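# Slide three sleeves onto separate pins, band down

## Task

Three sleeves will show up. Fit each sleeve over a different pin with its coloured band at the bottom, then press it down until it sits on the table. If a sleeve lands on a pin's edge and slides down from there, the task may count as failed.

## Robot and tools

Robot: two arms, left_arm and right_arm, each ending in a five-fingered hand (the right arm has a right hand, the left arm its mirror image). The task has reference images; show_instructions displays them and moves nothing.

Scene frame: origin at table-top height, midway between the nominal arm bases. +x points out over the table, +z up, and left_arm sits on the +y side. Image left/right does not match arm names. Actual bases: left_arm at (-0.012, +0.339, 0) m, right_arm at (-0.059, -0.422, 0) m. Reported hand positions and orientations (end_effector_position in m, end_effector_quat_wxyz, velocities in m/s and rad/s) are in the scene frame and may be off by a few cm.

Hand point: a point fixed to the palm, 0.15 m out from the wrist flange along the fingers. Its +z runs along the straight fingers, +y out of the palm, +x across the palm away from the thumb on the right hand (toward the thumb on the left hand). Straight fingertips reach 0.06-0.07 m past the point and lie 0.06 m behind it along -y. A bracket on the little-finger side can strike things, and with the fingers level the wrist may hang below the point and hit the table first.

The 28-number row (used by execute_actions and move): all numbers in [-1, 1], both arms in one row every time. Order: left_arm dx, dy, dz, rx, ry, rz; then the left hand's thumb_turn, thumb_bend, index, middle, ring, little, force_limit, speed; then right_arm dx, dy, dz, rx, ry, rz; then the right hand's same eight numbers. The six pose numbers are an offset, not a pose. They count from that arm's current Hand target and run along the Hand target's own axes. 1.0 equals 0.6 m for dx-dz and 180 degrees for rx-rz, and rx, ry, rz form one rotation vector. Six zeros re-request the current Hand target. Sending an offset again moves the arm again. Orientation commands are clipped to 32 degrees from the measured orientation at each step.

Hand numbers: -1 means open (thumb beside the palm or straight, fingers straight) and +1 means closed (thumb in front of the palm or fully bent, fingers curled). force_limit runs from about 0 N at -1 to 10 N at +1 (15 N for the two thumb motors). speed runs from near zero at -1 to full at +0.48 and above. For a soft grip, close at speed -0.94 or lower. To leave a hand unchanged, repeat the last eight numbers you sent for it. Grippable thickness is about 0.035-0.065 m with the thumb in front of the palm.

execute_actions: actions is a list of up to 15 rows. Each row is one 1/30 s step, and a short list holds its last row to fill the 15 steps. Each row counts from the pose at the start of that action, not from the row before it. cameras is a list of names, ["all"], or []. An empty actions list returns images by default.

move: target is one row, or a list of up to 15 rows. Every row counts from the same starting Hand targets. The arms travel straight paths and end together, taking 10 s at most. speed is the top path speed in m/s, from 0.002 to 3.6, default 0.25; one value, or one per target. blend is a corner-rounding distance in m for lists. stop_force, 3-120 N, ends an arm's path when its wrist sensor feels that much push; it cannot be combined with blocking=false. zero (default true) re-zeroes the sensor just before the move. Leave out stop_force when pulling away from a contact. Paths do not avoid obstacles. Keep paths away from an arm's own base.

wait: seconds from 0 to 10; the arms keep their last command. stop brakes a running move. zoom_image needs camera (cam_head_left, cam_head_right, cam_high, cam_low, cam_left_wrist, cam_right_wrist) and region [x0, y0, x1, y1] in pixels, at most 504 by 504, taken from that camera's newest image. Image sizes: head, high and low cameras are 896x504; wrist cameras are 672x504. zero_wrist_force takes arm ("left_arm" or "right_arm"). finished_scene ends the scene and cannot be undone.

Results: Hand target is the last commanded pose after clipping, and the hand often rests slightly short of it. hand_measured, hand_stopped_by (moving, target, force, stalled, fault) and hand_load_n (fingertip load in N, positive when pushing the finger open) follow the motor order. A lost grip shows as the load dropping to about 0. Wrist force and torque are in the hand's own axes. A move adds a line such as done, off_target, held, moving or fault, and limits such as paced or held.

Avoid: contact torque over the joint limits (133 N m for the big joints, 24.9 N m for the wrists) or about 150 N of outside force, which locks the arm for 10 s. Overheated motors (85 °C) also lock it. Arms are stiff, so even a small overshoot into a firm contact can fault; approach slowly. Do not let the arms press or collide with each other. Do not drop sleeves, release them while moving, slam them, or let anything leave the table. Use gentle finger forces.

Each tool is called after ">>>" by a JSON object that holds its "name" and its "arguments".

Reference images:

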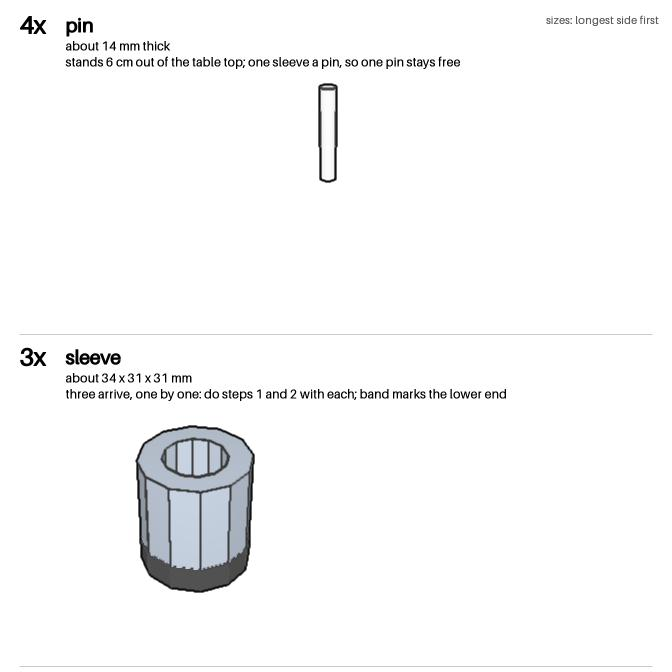

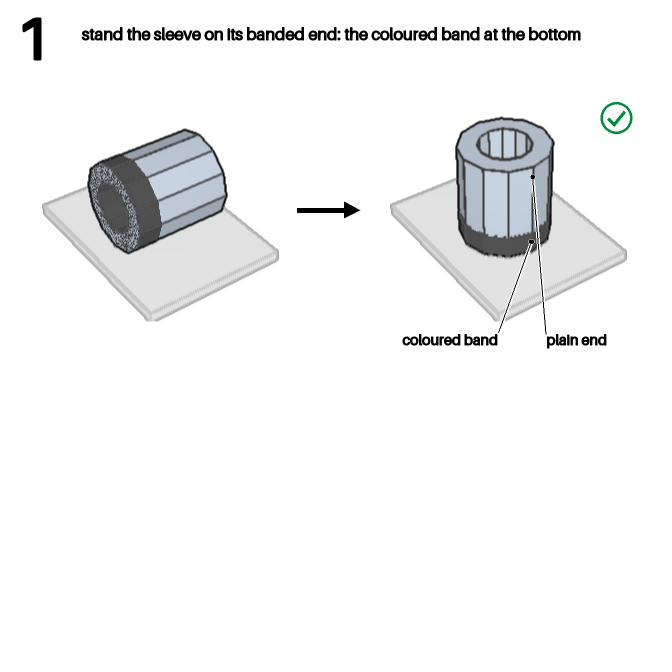

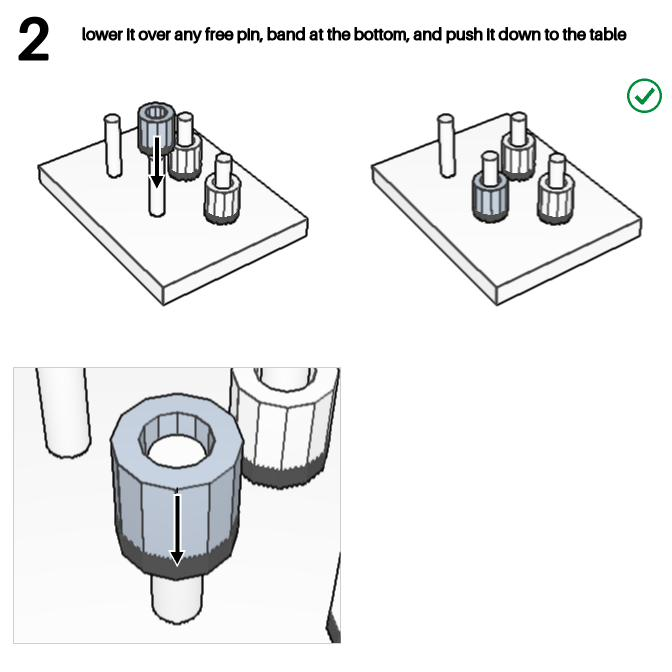

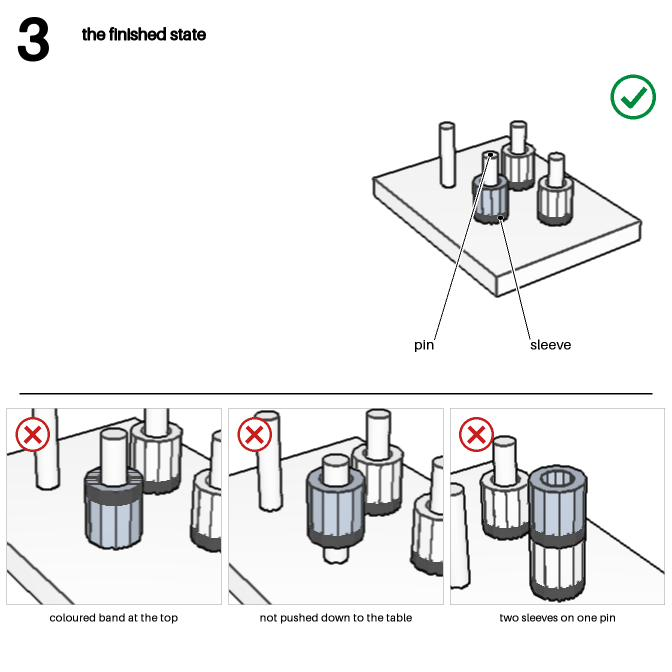

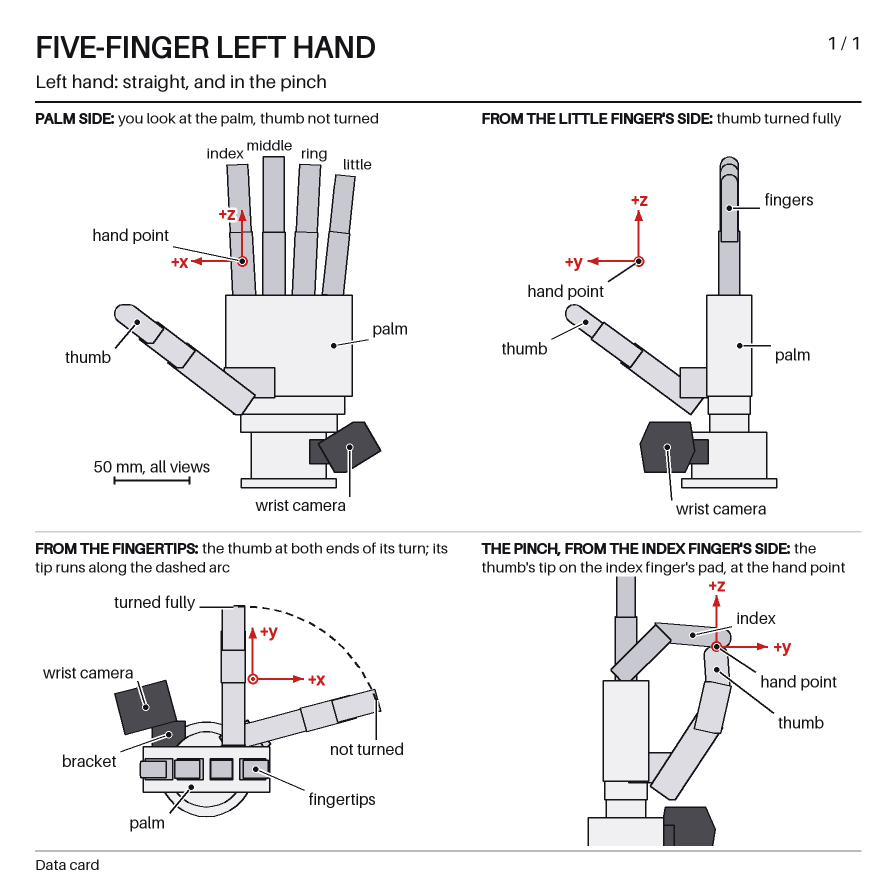

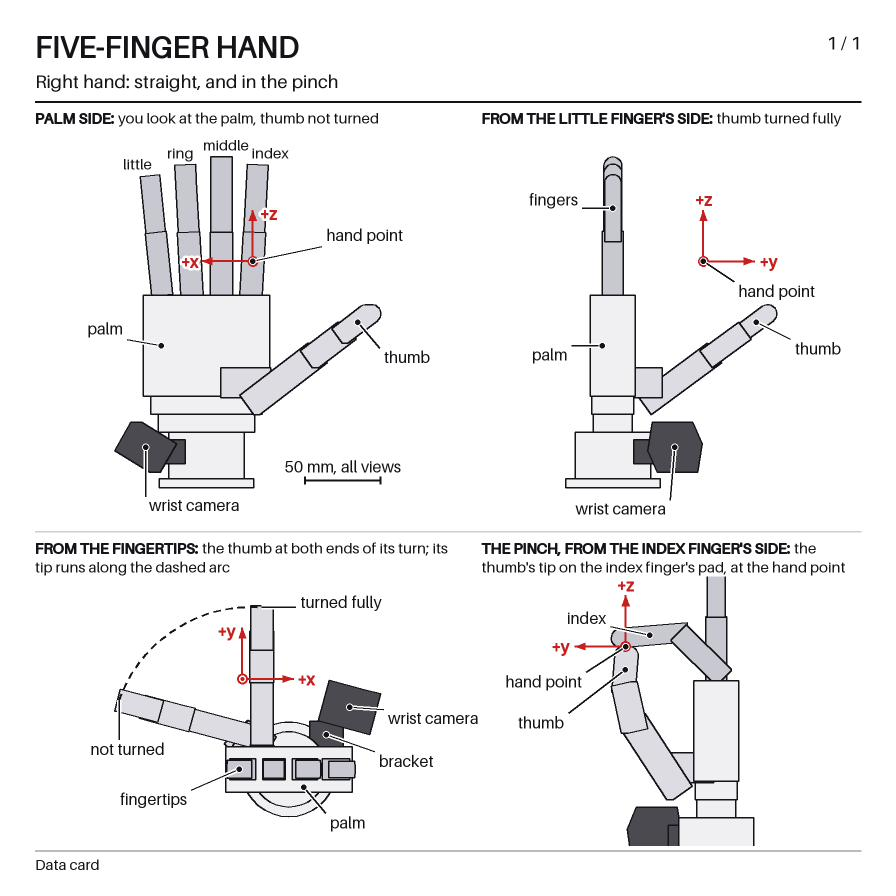

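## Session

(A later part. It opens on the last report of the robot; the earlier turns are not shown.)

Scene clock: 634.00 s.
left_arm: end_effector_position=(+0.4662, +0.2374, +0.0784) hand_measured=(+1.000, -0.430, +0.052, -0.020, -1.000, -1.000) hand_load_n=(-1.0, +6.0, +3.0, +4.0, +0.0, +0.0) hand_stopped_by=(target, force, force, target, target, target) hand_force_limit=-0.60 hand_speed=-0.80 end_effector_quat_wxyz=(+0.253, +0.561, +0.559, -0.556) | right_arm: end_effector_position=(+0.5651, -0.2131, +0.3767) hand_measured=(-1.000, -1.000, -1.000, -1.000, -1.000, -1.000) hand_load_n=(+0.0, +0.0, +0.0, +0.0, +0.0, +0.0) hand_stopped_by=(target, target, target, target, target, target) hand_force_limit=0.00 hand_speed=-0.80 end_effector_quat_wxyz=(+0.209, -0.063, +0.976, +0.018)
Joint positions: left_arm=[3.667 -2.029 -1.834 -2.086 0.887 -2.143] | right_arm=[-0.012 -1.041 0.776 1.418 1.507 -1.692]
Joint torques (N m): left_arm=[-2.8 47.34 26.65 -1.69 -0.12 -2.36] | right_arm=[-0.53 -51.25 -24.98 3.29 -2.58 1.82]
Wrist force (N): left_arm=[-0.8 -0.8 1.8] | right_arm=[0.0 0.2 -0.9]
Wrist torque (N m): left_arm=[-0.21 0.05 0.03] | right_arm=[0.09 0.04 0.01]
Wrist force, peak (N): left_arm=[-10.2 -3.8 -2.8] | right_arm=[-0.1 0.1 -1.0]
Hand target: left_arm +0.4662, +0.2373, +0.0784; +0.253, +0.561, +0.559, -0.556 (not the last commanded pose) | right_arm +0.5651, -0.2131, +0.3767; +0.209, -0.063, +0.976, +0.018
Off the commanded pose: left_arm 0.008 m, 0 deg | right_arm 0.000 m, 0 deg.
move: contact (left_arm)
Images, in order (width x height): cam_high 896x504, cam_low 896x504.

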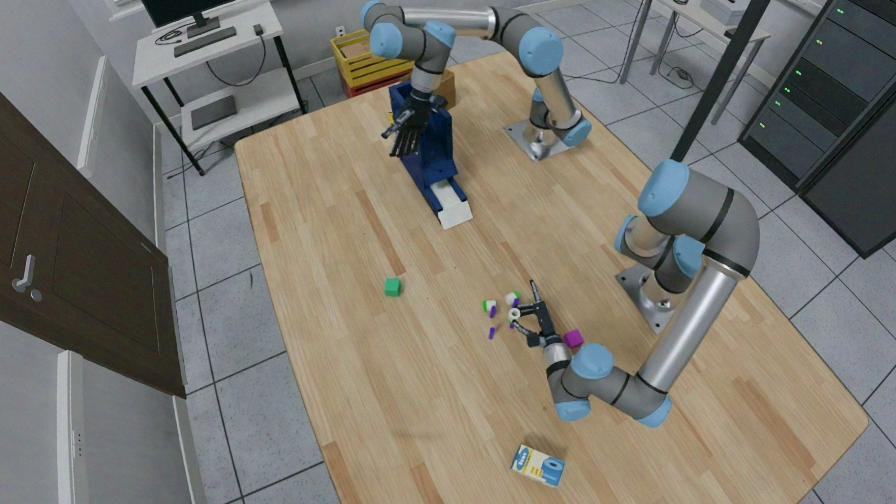

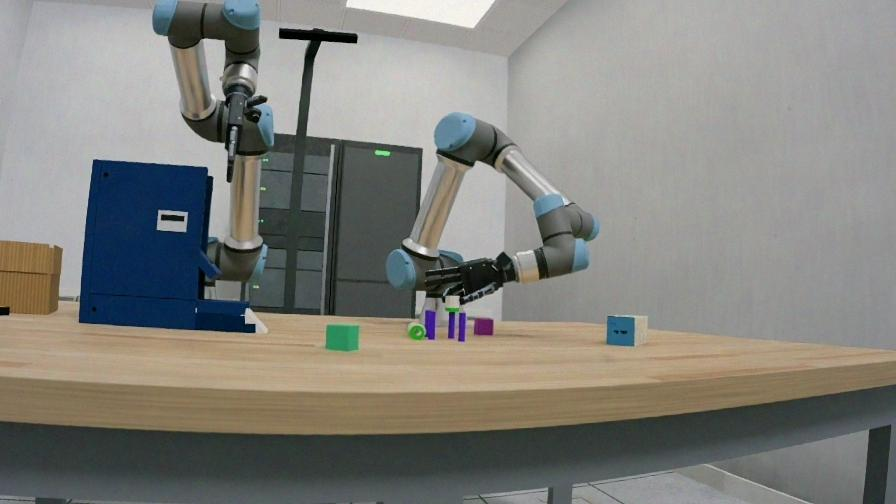

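>>> {"name": "move", "arguments": {"target": [[-0.0016, -0.0033, 0, 0, 0, 0, 1, -0.1, 0.2, -0.02, -1, -1, -0.6, -0.8, 0, 0, 0, 0, 0, 0, -1, -1, -1, -1, -1, -1, 0.0, -0.8], [0.0202, 0.0048, 0.0062, 0, 0, 0, 1, -0.1, 0.2, -0.02, -1, -1, -0.6, -0.8, 0, 0, 0, 0, 0, 0, -1, -1, -1, -1, -1, -1, 0.0, -0.8]], "speed": [0.01, 0.015], "stop_force": 3, "cameras": ["cam_low", "cam_high", "cam_head_left", "cam_head_right"]}}

>>> {"name": "zoom_image", "arguments": {"camera": "cam_low", "region": [430, 280, 480, 345]}}

>>> {"name": "zoom_image", "arguments": {"camera": "cam_high", "region": [485, 290, 535, 345]}}

>>> {"name": "zoom_image", "arguments": {"camera": "cam_head_left", "region": [395, 270, 435, 320]}}

>>> {"name": "zoom_image", "arguments": {"camera": "cam_head_right", "region": [390, 270, 430, 320]}}

Scene clock: 651.40 s.
left_arm: end_effector_position=(+0.4646, +0.2375, +0.0655) hand_measured=(+1.000, -0.430, +0.052, -0.020, -1.000, -1.000) hand_load_n=(-0.5, +6.0, +3.0, +4.0, +0.0, +0.0) hand_stopped_by=(target, force, force, target, target, target) hand_force_limit=-0.60 hand_speed=-0.80 end_effector_quat_wxyz=(+0.253, +0.561, +0.559, -0.556) | right_arm: end_effector_position=(+0.5651, -0.2131, +0.3767) hand_measured=(-1.000, -1.000, -1.000, -1.000, -1.000, -1.000) hand_load_n=(+0.0, +0.0, +0.0, +0.0, +0.0, +0.0) hand_stopped_by=(target, target, target, target, target, target) hand_force_limit=0.00 hand_speed=-0.80 end_effector_quat_wxyz=(+0.209, -0.063, +0.976, +0.018)
Joint positions: left_arm=[3.669 -2.048 -1.848 -2.054 0.888 -2.143] | right_arm=[-0.012 -1.041 0.776 1.418 1.507 -1.692]
Joint torques (N m): left_arm=[-3.35 46.69 25.59 -3.36 -1.39 -1.76] | right_arm=[0.09 -51.47 -25.04 3.27 -2.51 1.84]
Wrist force (N): left_arm=[-0.6 -1.0 1.7] | right_arm=[-0.1 -0.1 -0.5]
Wrist torque (N m): left_arm=[-0.22 -0.01 -0.03] | right_arm=[0.02 0.03 -0.01]
Wrist force, peak (N): left_arm=[-1.0 -1.2 1.9] | right_arm=[-0.2 -0.2 -0.9]
Hand target: left_arm +0.4646, +0.2375, +0.0655; +0.253, +0.561, +0.559, -0.556 | right_arm +0.5651, -0.2131, +0.3767; +0.209, -0.063, +0.976, +0.018
Off the commanded pose: left_arm 0.000 m, 0 deg | right_arm 0.000 m, 0 deg.
move: done
Images, in order (width x height): cam_head_left 896x504, cam_head_right 896x504, cam_high 896x504, cam_low 896x504.

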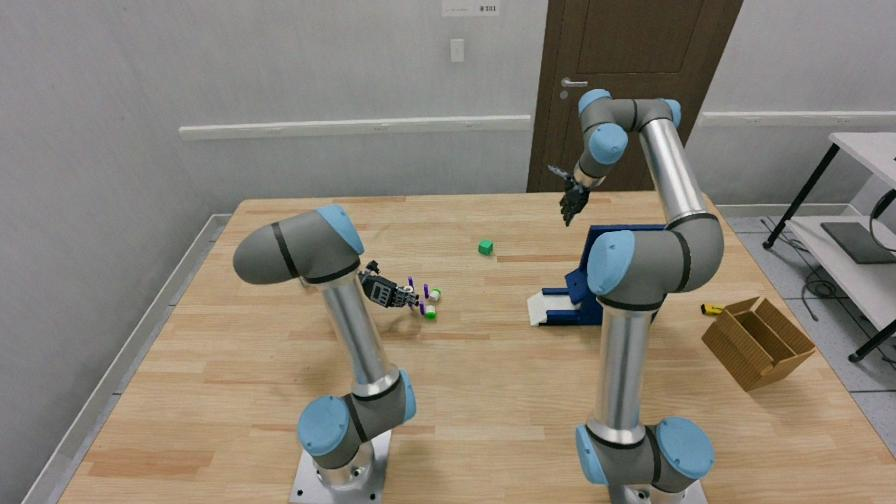

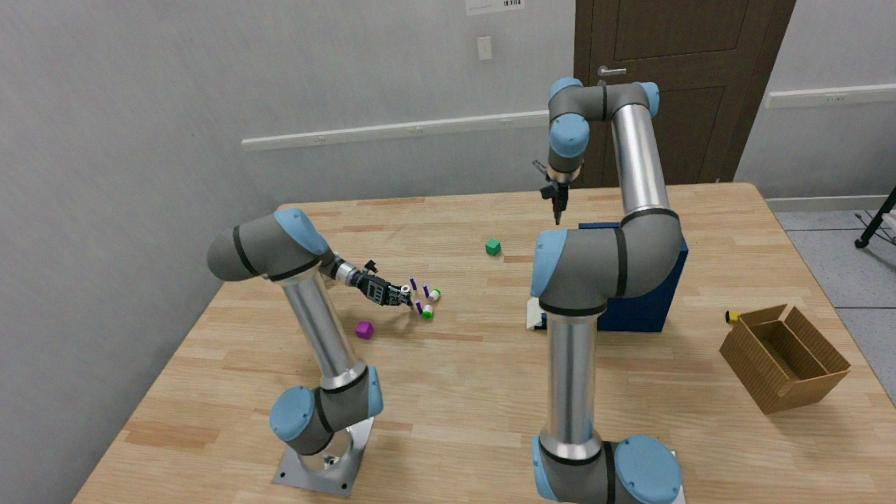

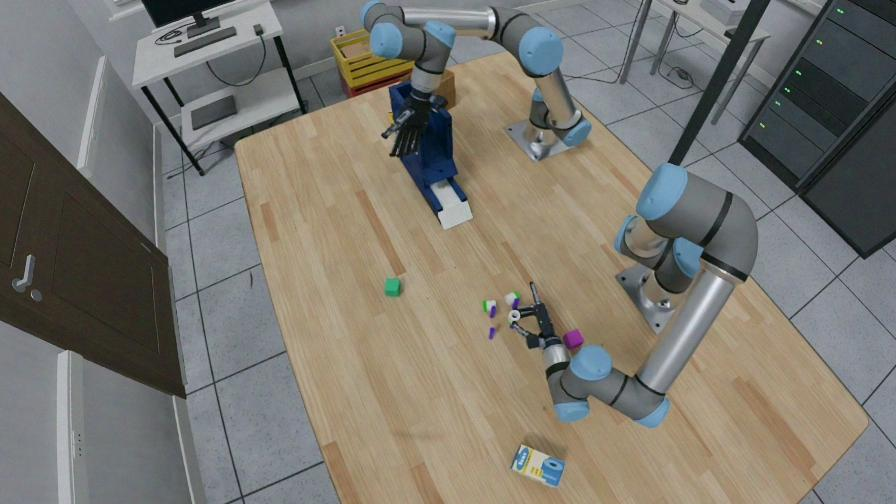

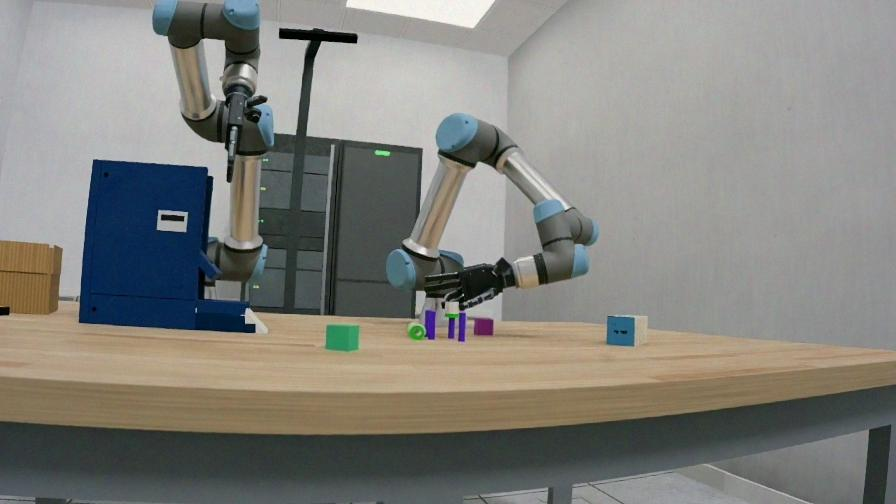

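Scaled by 7.754 from the camera's 896x504 image, which has a finer 1280x720 frame.

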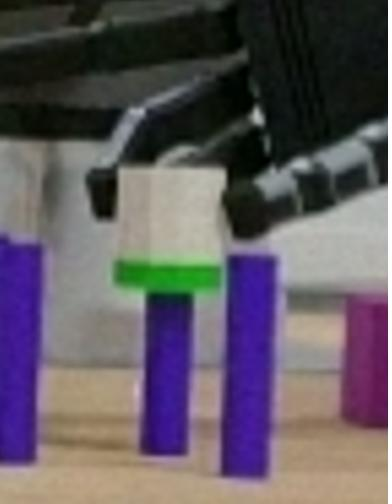

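Scaled by 9.164 from the camera's 896x504 image, which has a finer 1280x720 frame.

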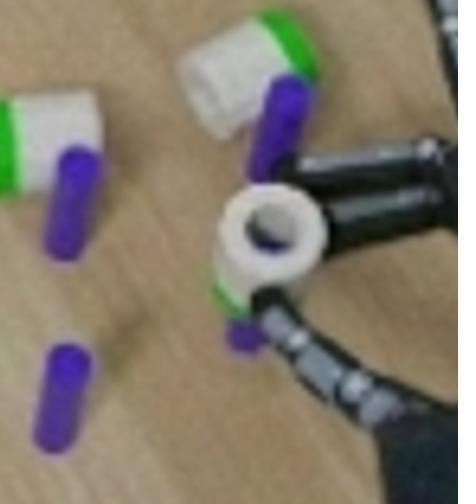

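Scaled by 10.080 from the camera's 896x504 image, which has a finer 1280x720 frame.

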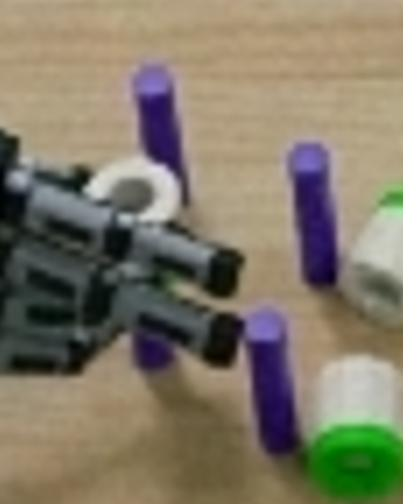

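Scaled by 10.080 from the camera's 896x504 image, which has a finer 1280x720 frame.

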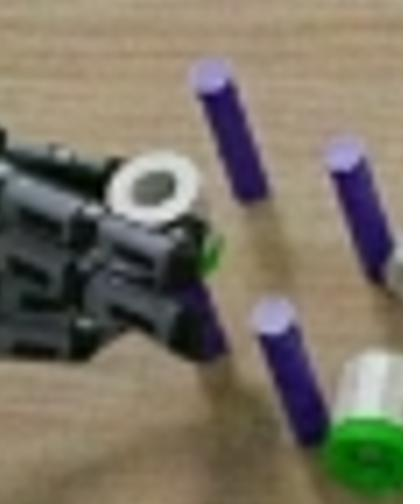

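>>> {"name": "move", "arguments": {"target": [0.0574, 0.0214, 0.0161, 0, 0, 0, 1, -0.1, 0.2, -0.02, -1, -1, -0.6, -0.8, 0, 0, 0, 0, 0, 0, -1, -1, -1, -1, -1, -1, 0.0, -0.8], "speed": 0.03, "stop_force": 5, "cameras": ["cam_low", "cam_left_wrist"]}}

>>> {"name": "zoom_image", "arguments": {"camera": "cam_low", "region": [420, 280, 500, 345]}}

>>> {"name": "zoom_image", "arguments": {"camera": "cam_left_wrist", "region": [180, 130, 430, 350]}}

Scene clock: 663.23 s.
left_arm: end_effector_position=(+0.4646, +0.2375, +0.0275) hand_measured=(+1.000, -0.430, +0.052, -0.020, -1.000, -1.000) hand_load_n=(-0.5, +5.5, +3.5, +4.0, +0.0, +0.0) hand_stopped_by=(target, force, force, target, target, target) hand_force_limit=-0.60 hand_speed=-0.80 end_effector_quat_wxyz=(+0.253, +0.561, +0.559, -0.556) | right_arm: end_effector_position=(+0.5651, -0.2131, +0.3767) hand_measured=(-1.000, -1.000, -1.000, -1.000, -1.000, -1.000) hand_load_n=(+0.0, +0.0, +0.0, +0.0, +0.0, +0.0) hand_stopped_by=(target, target, target, target, target, target) hand_force_limit=0.00 hand_speed=-0.80 end_effector_quat_wxyz=(+0.209, -0.063, +0.976, +0.018)
Joint positions: left_arm=[3.669 -2.115 -1.869 -1.965 0.888 -2.143] | right_arm=[-0.012 -1.041 0.776 1.418 1.507 -1.692]
Joint torques (N m): left_arm=[-3.07 48.79 24.85 -3.11 -1.59 -1.52] | right_arm=[-0.27 -51.48 -24.86 3.24 -2.51 1.87]
Wrist force (N): left_arm=[-0.5 -2.3 1.1] | right_arm=[-0.3 -0.2 -0.6]
Wrist torque (N m): left_arm=[-0.25 0.04 -0.03] | right_arm=[0.01 0.07 -0.03]
Wrist force, peak (N): left_arm=[-1.3 -3.1 0.3] | right_arm=[-0.1 -0.1 -1.0]
Hand target: left_arm +0.4646, +0.2375, +0.0275; +0.253, +0.561, +0.559, -0.556 | right_arm +0.5651, -0.2131, +0.3767; +0.209, -0.063, +0.976, +0.018
Off the commanded pose: left_arm 0.000 m, 0 deg | right_arm 0.000 m, 0 deg.
move: done
Images, in order (width x height): cam_low 896x504, cam_left_wrist 672x504.

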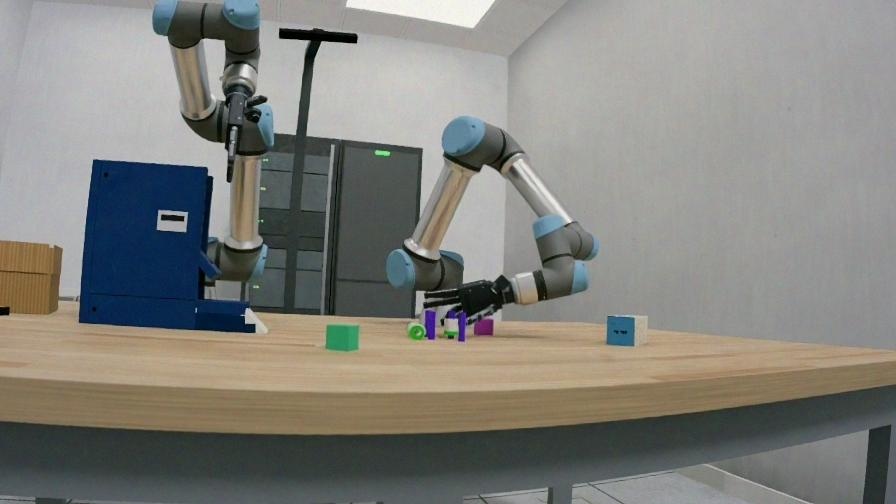

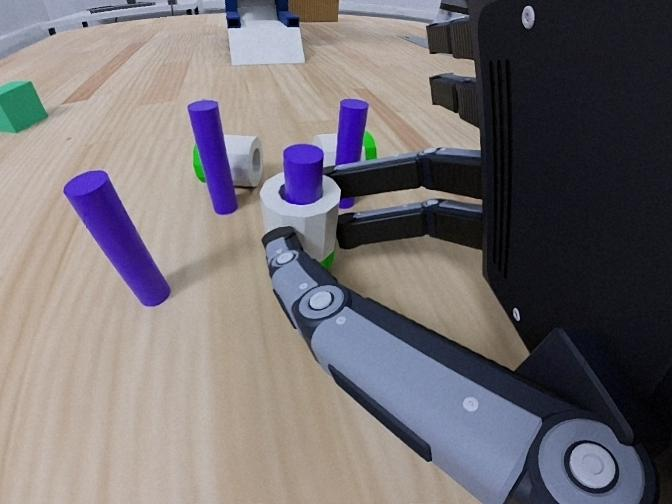

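Scaled by 6.300 from the camera's 896x504 image, which has a finer 1280x720 frame.

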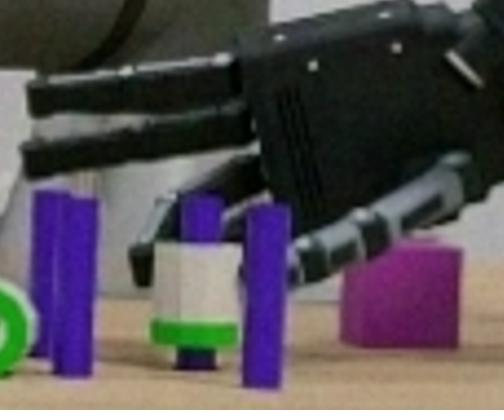

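Scaled by 2.016 from the camera's 672x504 image, which has a finer 960x720 frame.

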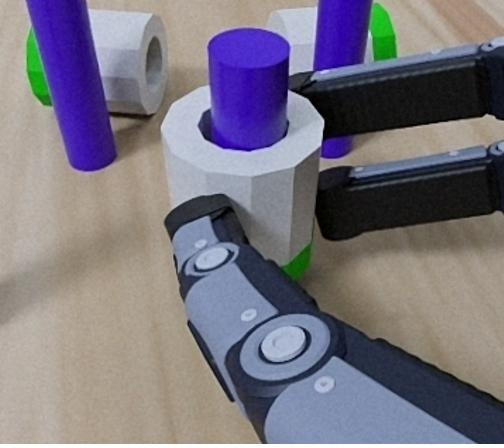

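>>> {"name": "move", "arguments": {"target": [0.0136, 0.0051, 0.0038, 0, 0, 0, 1, -0.1, 0.2, -0.02, -1, -1, -0.6, -0.8, 0, 0, 0, 0, 0, 0, -1, -1, -1, -1, -1, -1, 0.0, -0.8], "speed": 0.02, "stop_force": 4, "cameras": ["cam_low", "cam_left_wrist"]}}

>>> {"name": "zoom_image", "arguments": {"camera": "cam_low", "region": [420, 280, 500, 345]}}

Scene clock: 667.43 s.
left_arm: end_effector_position=(+0.4646, +0.2374, +0.0185) hand_measured=(+1.000, -0.430, +0.052, -0.020, -1.000, -1.000) hand_load_n=(-0.5, +5.5, +4.0, +4.0, +0.0, +0.0) hand_stopped_by=(target, force, force, target, target, target) hand_force_limit=-0.60 hand_speed=-0.80 end_effector_quat_wxyz=(+0.253, +0.561, +0.559, -0.556) | right_arm: end_effector_position=(+0.5651, -0.2131, +0.3767) hand_measured=(-1.000, -1.000, -1.000, -1.000, -1.000, -1.000) hand_load_n=(+0.0, +0.0, +0.0, -0.5, +0.0, +0.0) hand_stopped_by=(target, target, target, target, target, target) hand_force_limit=0.00 hand_speed=-0.80 end_effector_quat_wxyz=(+0.209, -0.063, +0.976, +0.018)
Joint positions: left_arm=[3.669 -2.131 -1.873 -1.945 0.888 -2.143] | right_arm=[-0.012 -1.041 0.776 1.418 1.507 -1.692]
Joint torques (N m): left_arm=[-4.17 50.14 19.74 -3.31 -2.04 -1.9] | right_arm=[-0.3 -51.44 -25.31 3.3 -2.5 1.82]
Wrist force (N): left_arm=[-0.1 -2.2 1.3] | right_arm=[-0.1 -0.1 -0.5]
Wrist torque (N m): left_arm=[-0.29 0.03 -0.03] | right_arm=[0.02 0.05 -0.01]
Wrist force, peak (N): left_arm=[-1.1 -3.8 0.0] | right_arm=[-0.2 -0.2 -0.9]
Hand target: left_arm +0.4646, +0.2375, +0.0185; +0.253, +0.561, +0.559, -0.556 | right_arm +0.5651, -0.2131, +0.3767; +0.209, -0.063, +0.976, +0.018
Off the commanded pose: left_arm 0.000 m, 0 deg | right_arm 0.000 m, 0 deg.
move: done
Images, in order (width x height): cam_low 896x504, cam_left_wrist 672x504.

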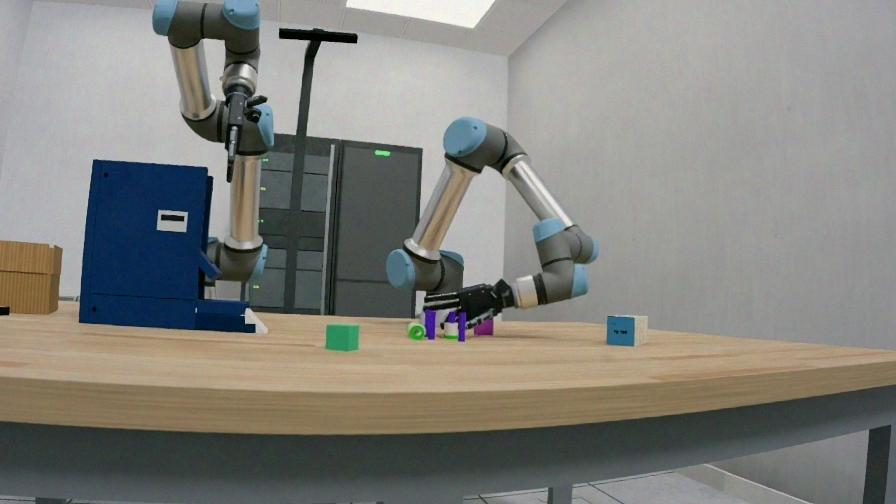

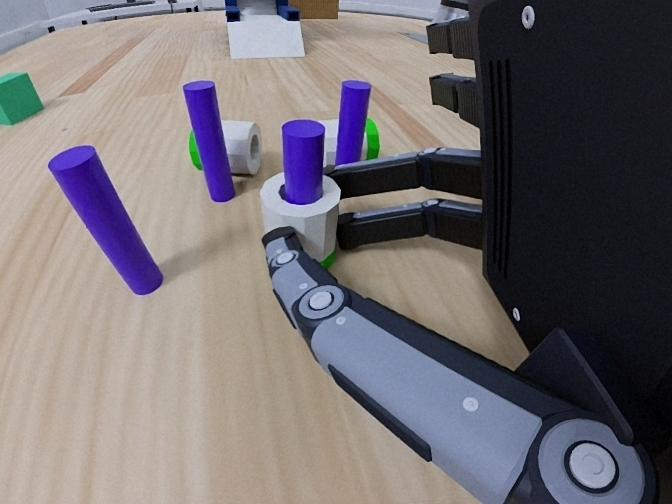

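Scaled by 6.300 from the camera's 896x504 image, which has a finer 1280x720 frame.

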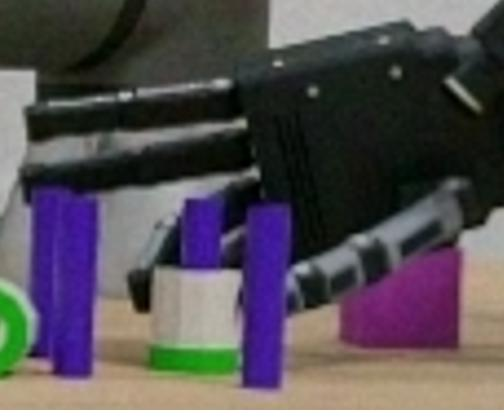

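>>> {"name": "move", "arguments": {"target": [0.006, 0.0023, 0.0017, 0, 0, 0, 1, -0.1, 0.2, -0.02, -1, -1, -0.6, -0.8, 0, 0, 0, 0, 0, 0, -1, -1, -1, -1, -1, -1, 0.0, -0.8], "speed": 0.01, "stop_force": 4, "cameras": ["cam_low"]}}

>>> {"name": "zoom_image", "arguments": {"camera": "cam_low", "region": [420, 280, 500, 345]}}

Scene clock: 672.73 s.
left_arm: end_effector_position=(+0.4647, +0.2375, +0.0180) hand_measured=(+1.000, -0.430, +0.052, -0.020, -1.000, -1.000) hand_load_n=(-0.5, +6.0, +3.0, +3.5, +0.0, +0.0) hand_stopped_by=(target, force, force, target, target, target) hand_force_limit=-0.60 hand_speed=-0.80 end_effector_quat_wxyz=(+0.253, +0.561, +0.559, -0.556) | right_arm: end_effector_position=(+0.5651, -0.2131, +0.3767) hand_measured=(-1.000, -1.000, -1.000, -1.000, -1.000, -1.000) hand_load_n=(+0.0, +0.0, +0.0, +0.0, +0.0, +0.0) hand_stopped_by=(target, target, target, target, target, target) hand_force_limit=0.00 hand_speed=-0.80 end_effector_quat_wxyz=(+0.209, -0.063, +0.976, +0.018)
Joint positions: left_arm=[3.669 -2.132 -1.873 -1.944 0.888 -2.143] | right_arm=[-0.012 -1.041 0.776 1.418 1.507 -1.692]
Joint torques (N m): left_arm=[-3.5 48.74 22.8 -3.19 -1.49 -1.99] | right_arm=[-0.78 -51.11 -24.77 3.31 -2.47 1.82]
Wrist force (N): left_arm=[-0.3 -2.1 0.4] | right_arm=[-0.1 -0.2 -0.6]
Wrist torque (N m): left_arm=[-0.25 0.00 -0.03] | right_arm=[0.02 0.05 -0.01]
Wrist force, peak (N): left_arm=[-8.3 -6.9 -2.6] | right_arm=[-0.1 -0.2 -1.0]
Hand target: left_arm +0.4647, +0.2375, +0.0180; +0.253, +0.561, +0.559, -0.556 (not the last commanded pose) | right_arm +0.5651, -0.2131, +0.3767; +0.209, -0.063, +0.976, +0.018
Off the commanded pose: left_arm 0.004 m, 0 deg | right_arm 0.000 m, 0 deg.
move: contact (left_arm)
Images, in order (width x height): cam_low 896x504.

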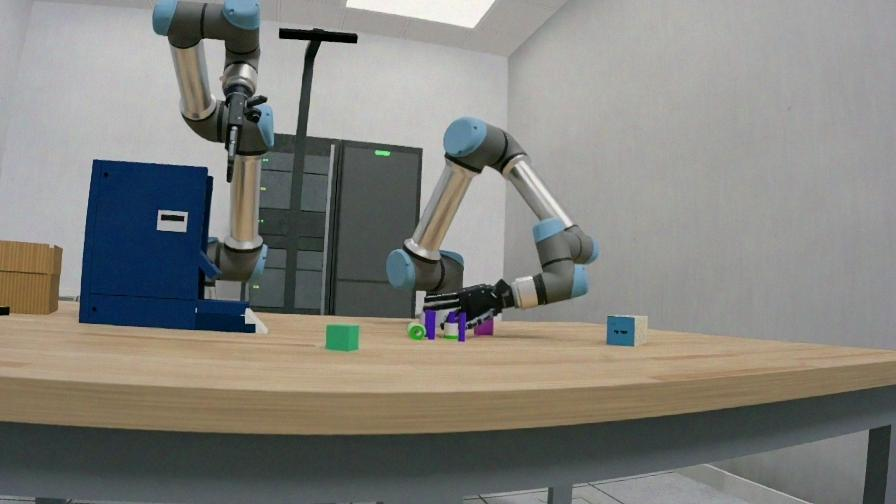

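Scaled by 6.300 from the camera's 896x504 image, which has a finer 1280x720 frame.

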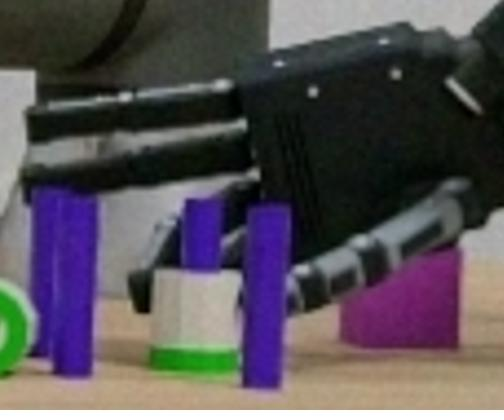

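>>> {"name": "move", "arguments": {"target": [0, 0, 0, 0, 0, 0, 1, -0.85, -0.22, -0.25, -1, -1, -0.6, -0.7, 0, 0, 0, 0, 0, 0, -1, -1, -1, -1, -1, -1, 0.0, -0.8], "cameras": ["cam_low", "cam_left_wrist"]}}

>>> {"name": "zoom_image", "arguments": {"camera": "cam_low", "region": [420, 280, 500, 345]}}

>>> {"name": "zoom_image", "arguments": {"camera": "cam_left_wrist", "region": [180, 100, 430, 320]}}

Scene clock: 679.50 s.
left_arm: end_effector_position=(+0.4647, +0.2375, +0.0180) hand_measured=(+1.000, -0.850, -0.218, -0.250, -1.000, -1.000) hand_load_n=(+0.0, +0.0, -5.5, +0.0, +0.0, +0.0) hand_stopped_by=(target, target, target, target, target, target) hand_force_limit=-0.60 hand_speed=-0.70 end_effector_quat_wxyz=(+0.253, +0.561, +0.559, -0.556) | right_arm: end_effector_position=(+0.5651, -0.2131, +0.3767) hand_measured=(-1.000, -1.000, -1.000, -1.000, -1.000, -1.000) hand_load_n=(+0.0, +0.0, +0.0, +0.0, +0.0, +0.0) hand_stopped_by=(target, target, target, target, target, target) hand_force_limit=0.00 hand_speed=-0.80 end_effector_quat_wxyz=(+0.209, -0.063, +0.976, +0.018)
Joint positions: left_arm=[3.669 -2.132 -1.873 -1.944 0.888 -2.143] | right_arm=[-0.012 -1.041 0.776 1.418 1.507 -1.692]
Joint torques (N m): left_arm=[1.41 31.3 12.19 -1.19 0.39 -1.98] | right_arm=[-0.12 -51.01 -24.85 3.26 -2.47 1.81]
Wrist force (N): left_arm=[-13.8 -3.6 -5.0] | right_arm=[-0.1 -0.1 -0.5]
Wrist torque (N m): left_arm=[-0.15 -0.36 -0.14] | right_arm=[0.03 0.04 -0.01]
Wrist force, peak (N): left_arm=[-14.2 -3.8 -5.1] | right_arm=[-0.2 0.2 -0.9]
Hand target: left_arm +0.4647, +0.2375, +0.0180; +0.253, +0.561, +0.559, -0.556 | right_arm +0.5651, -0.2131, +0.3767; +0.209, -0.063, +0.976, +0.018
Off the commanded pose: left_arm 0.000 m, 0 deg | right_arm 0.000 m, 0 deg.
move: done
Images, in order (width x height): cam_low 896x504, cam_left_wrist 672x504.

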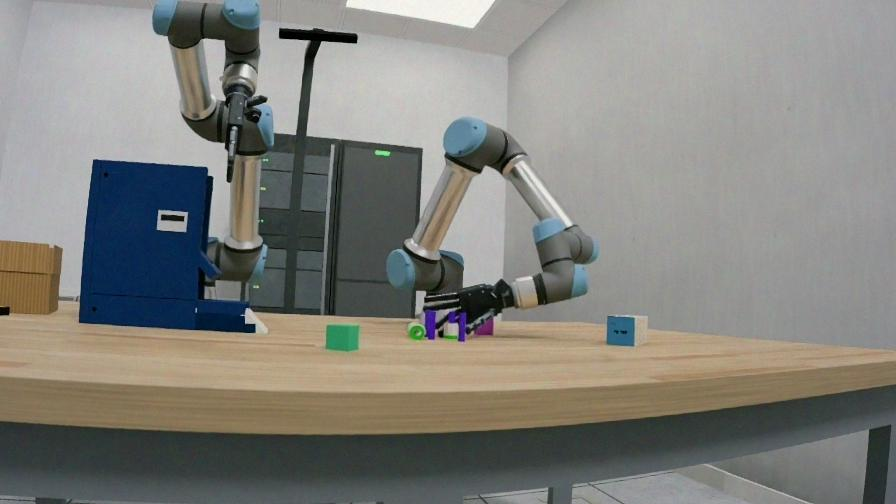

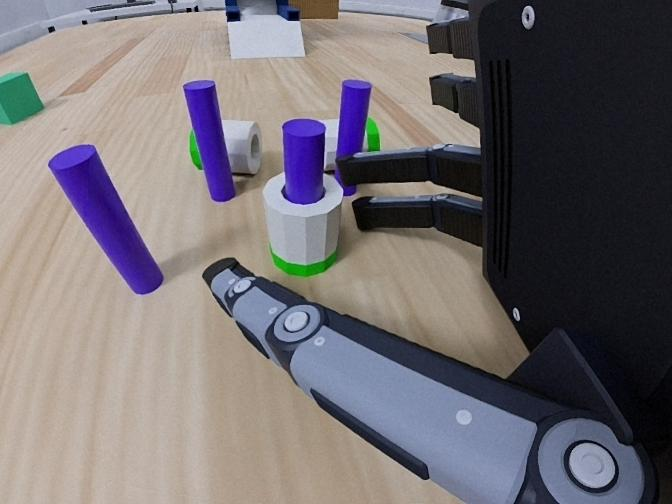

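Scaled by 6.300 from the camera's 896x504 image, which has a finer 1280x720 frame.

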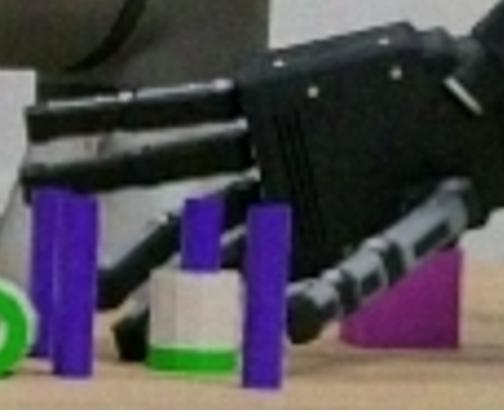

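Scaled by 2.016 from the camera's 672x504 image, which has a finer 960x720 frame.

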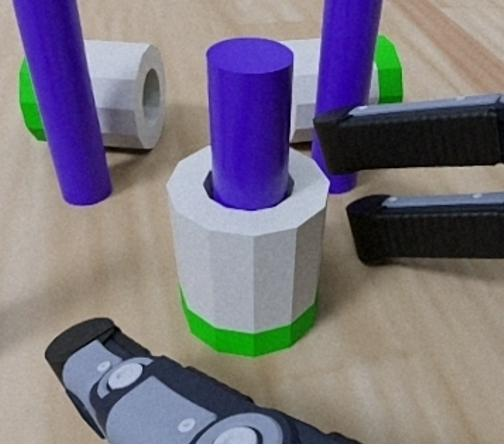

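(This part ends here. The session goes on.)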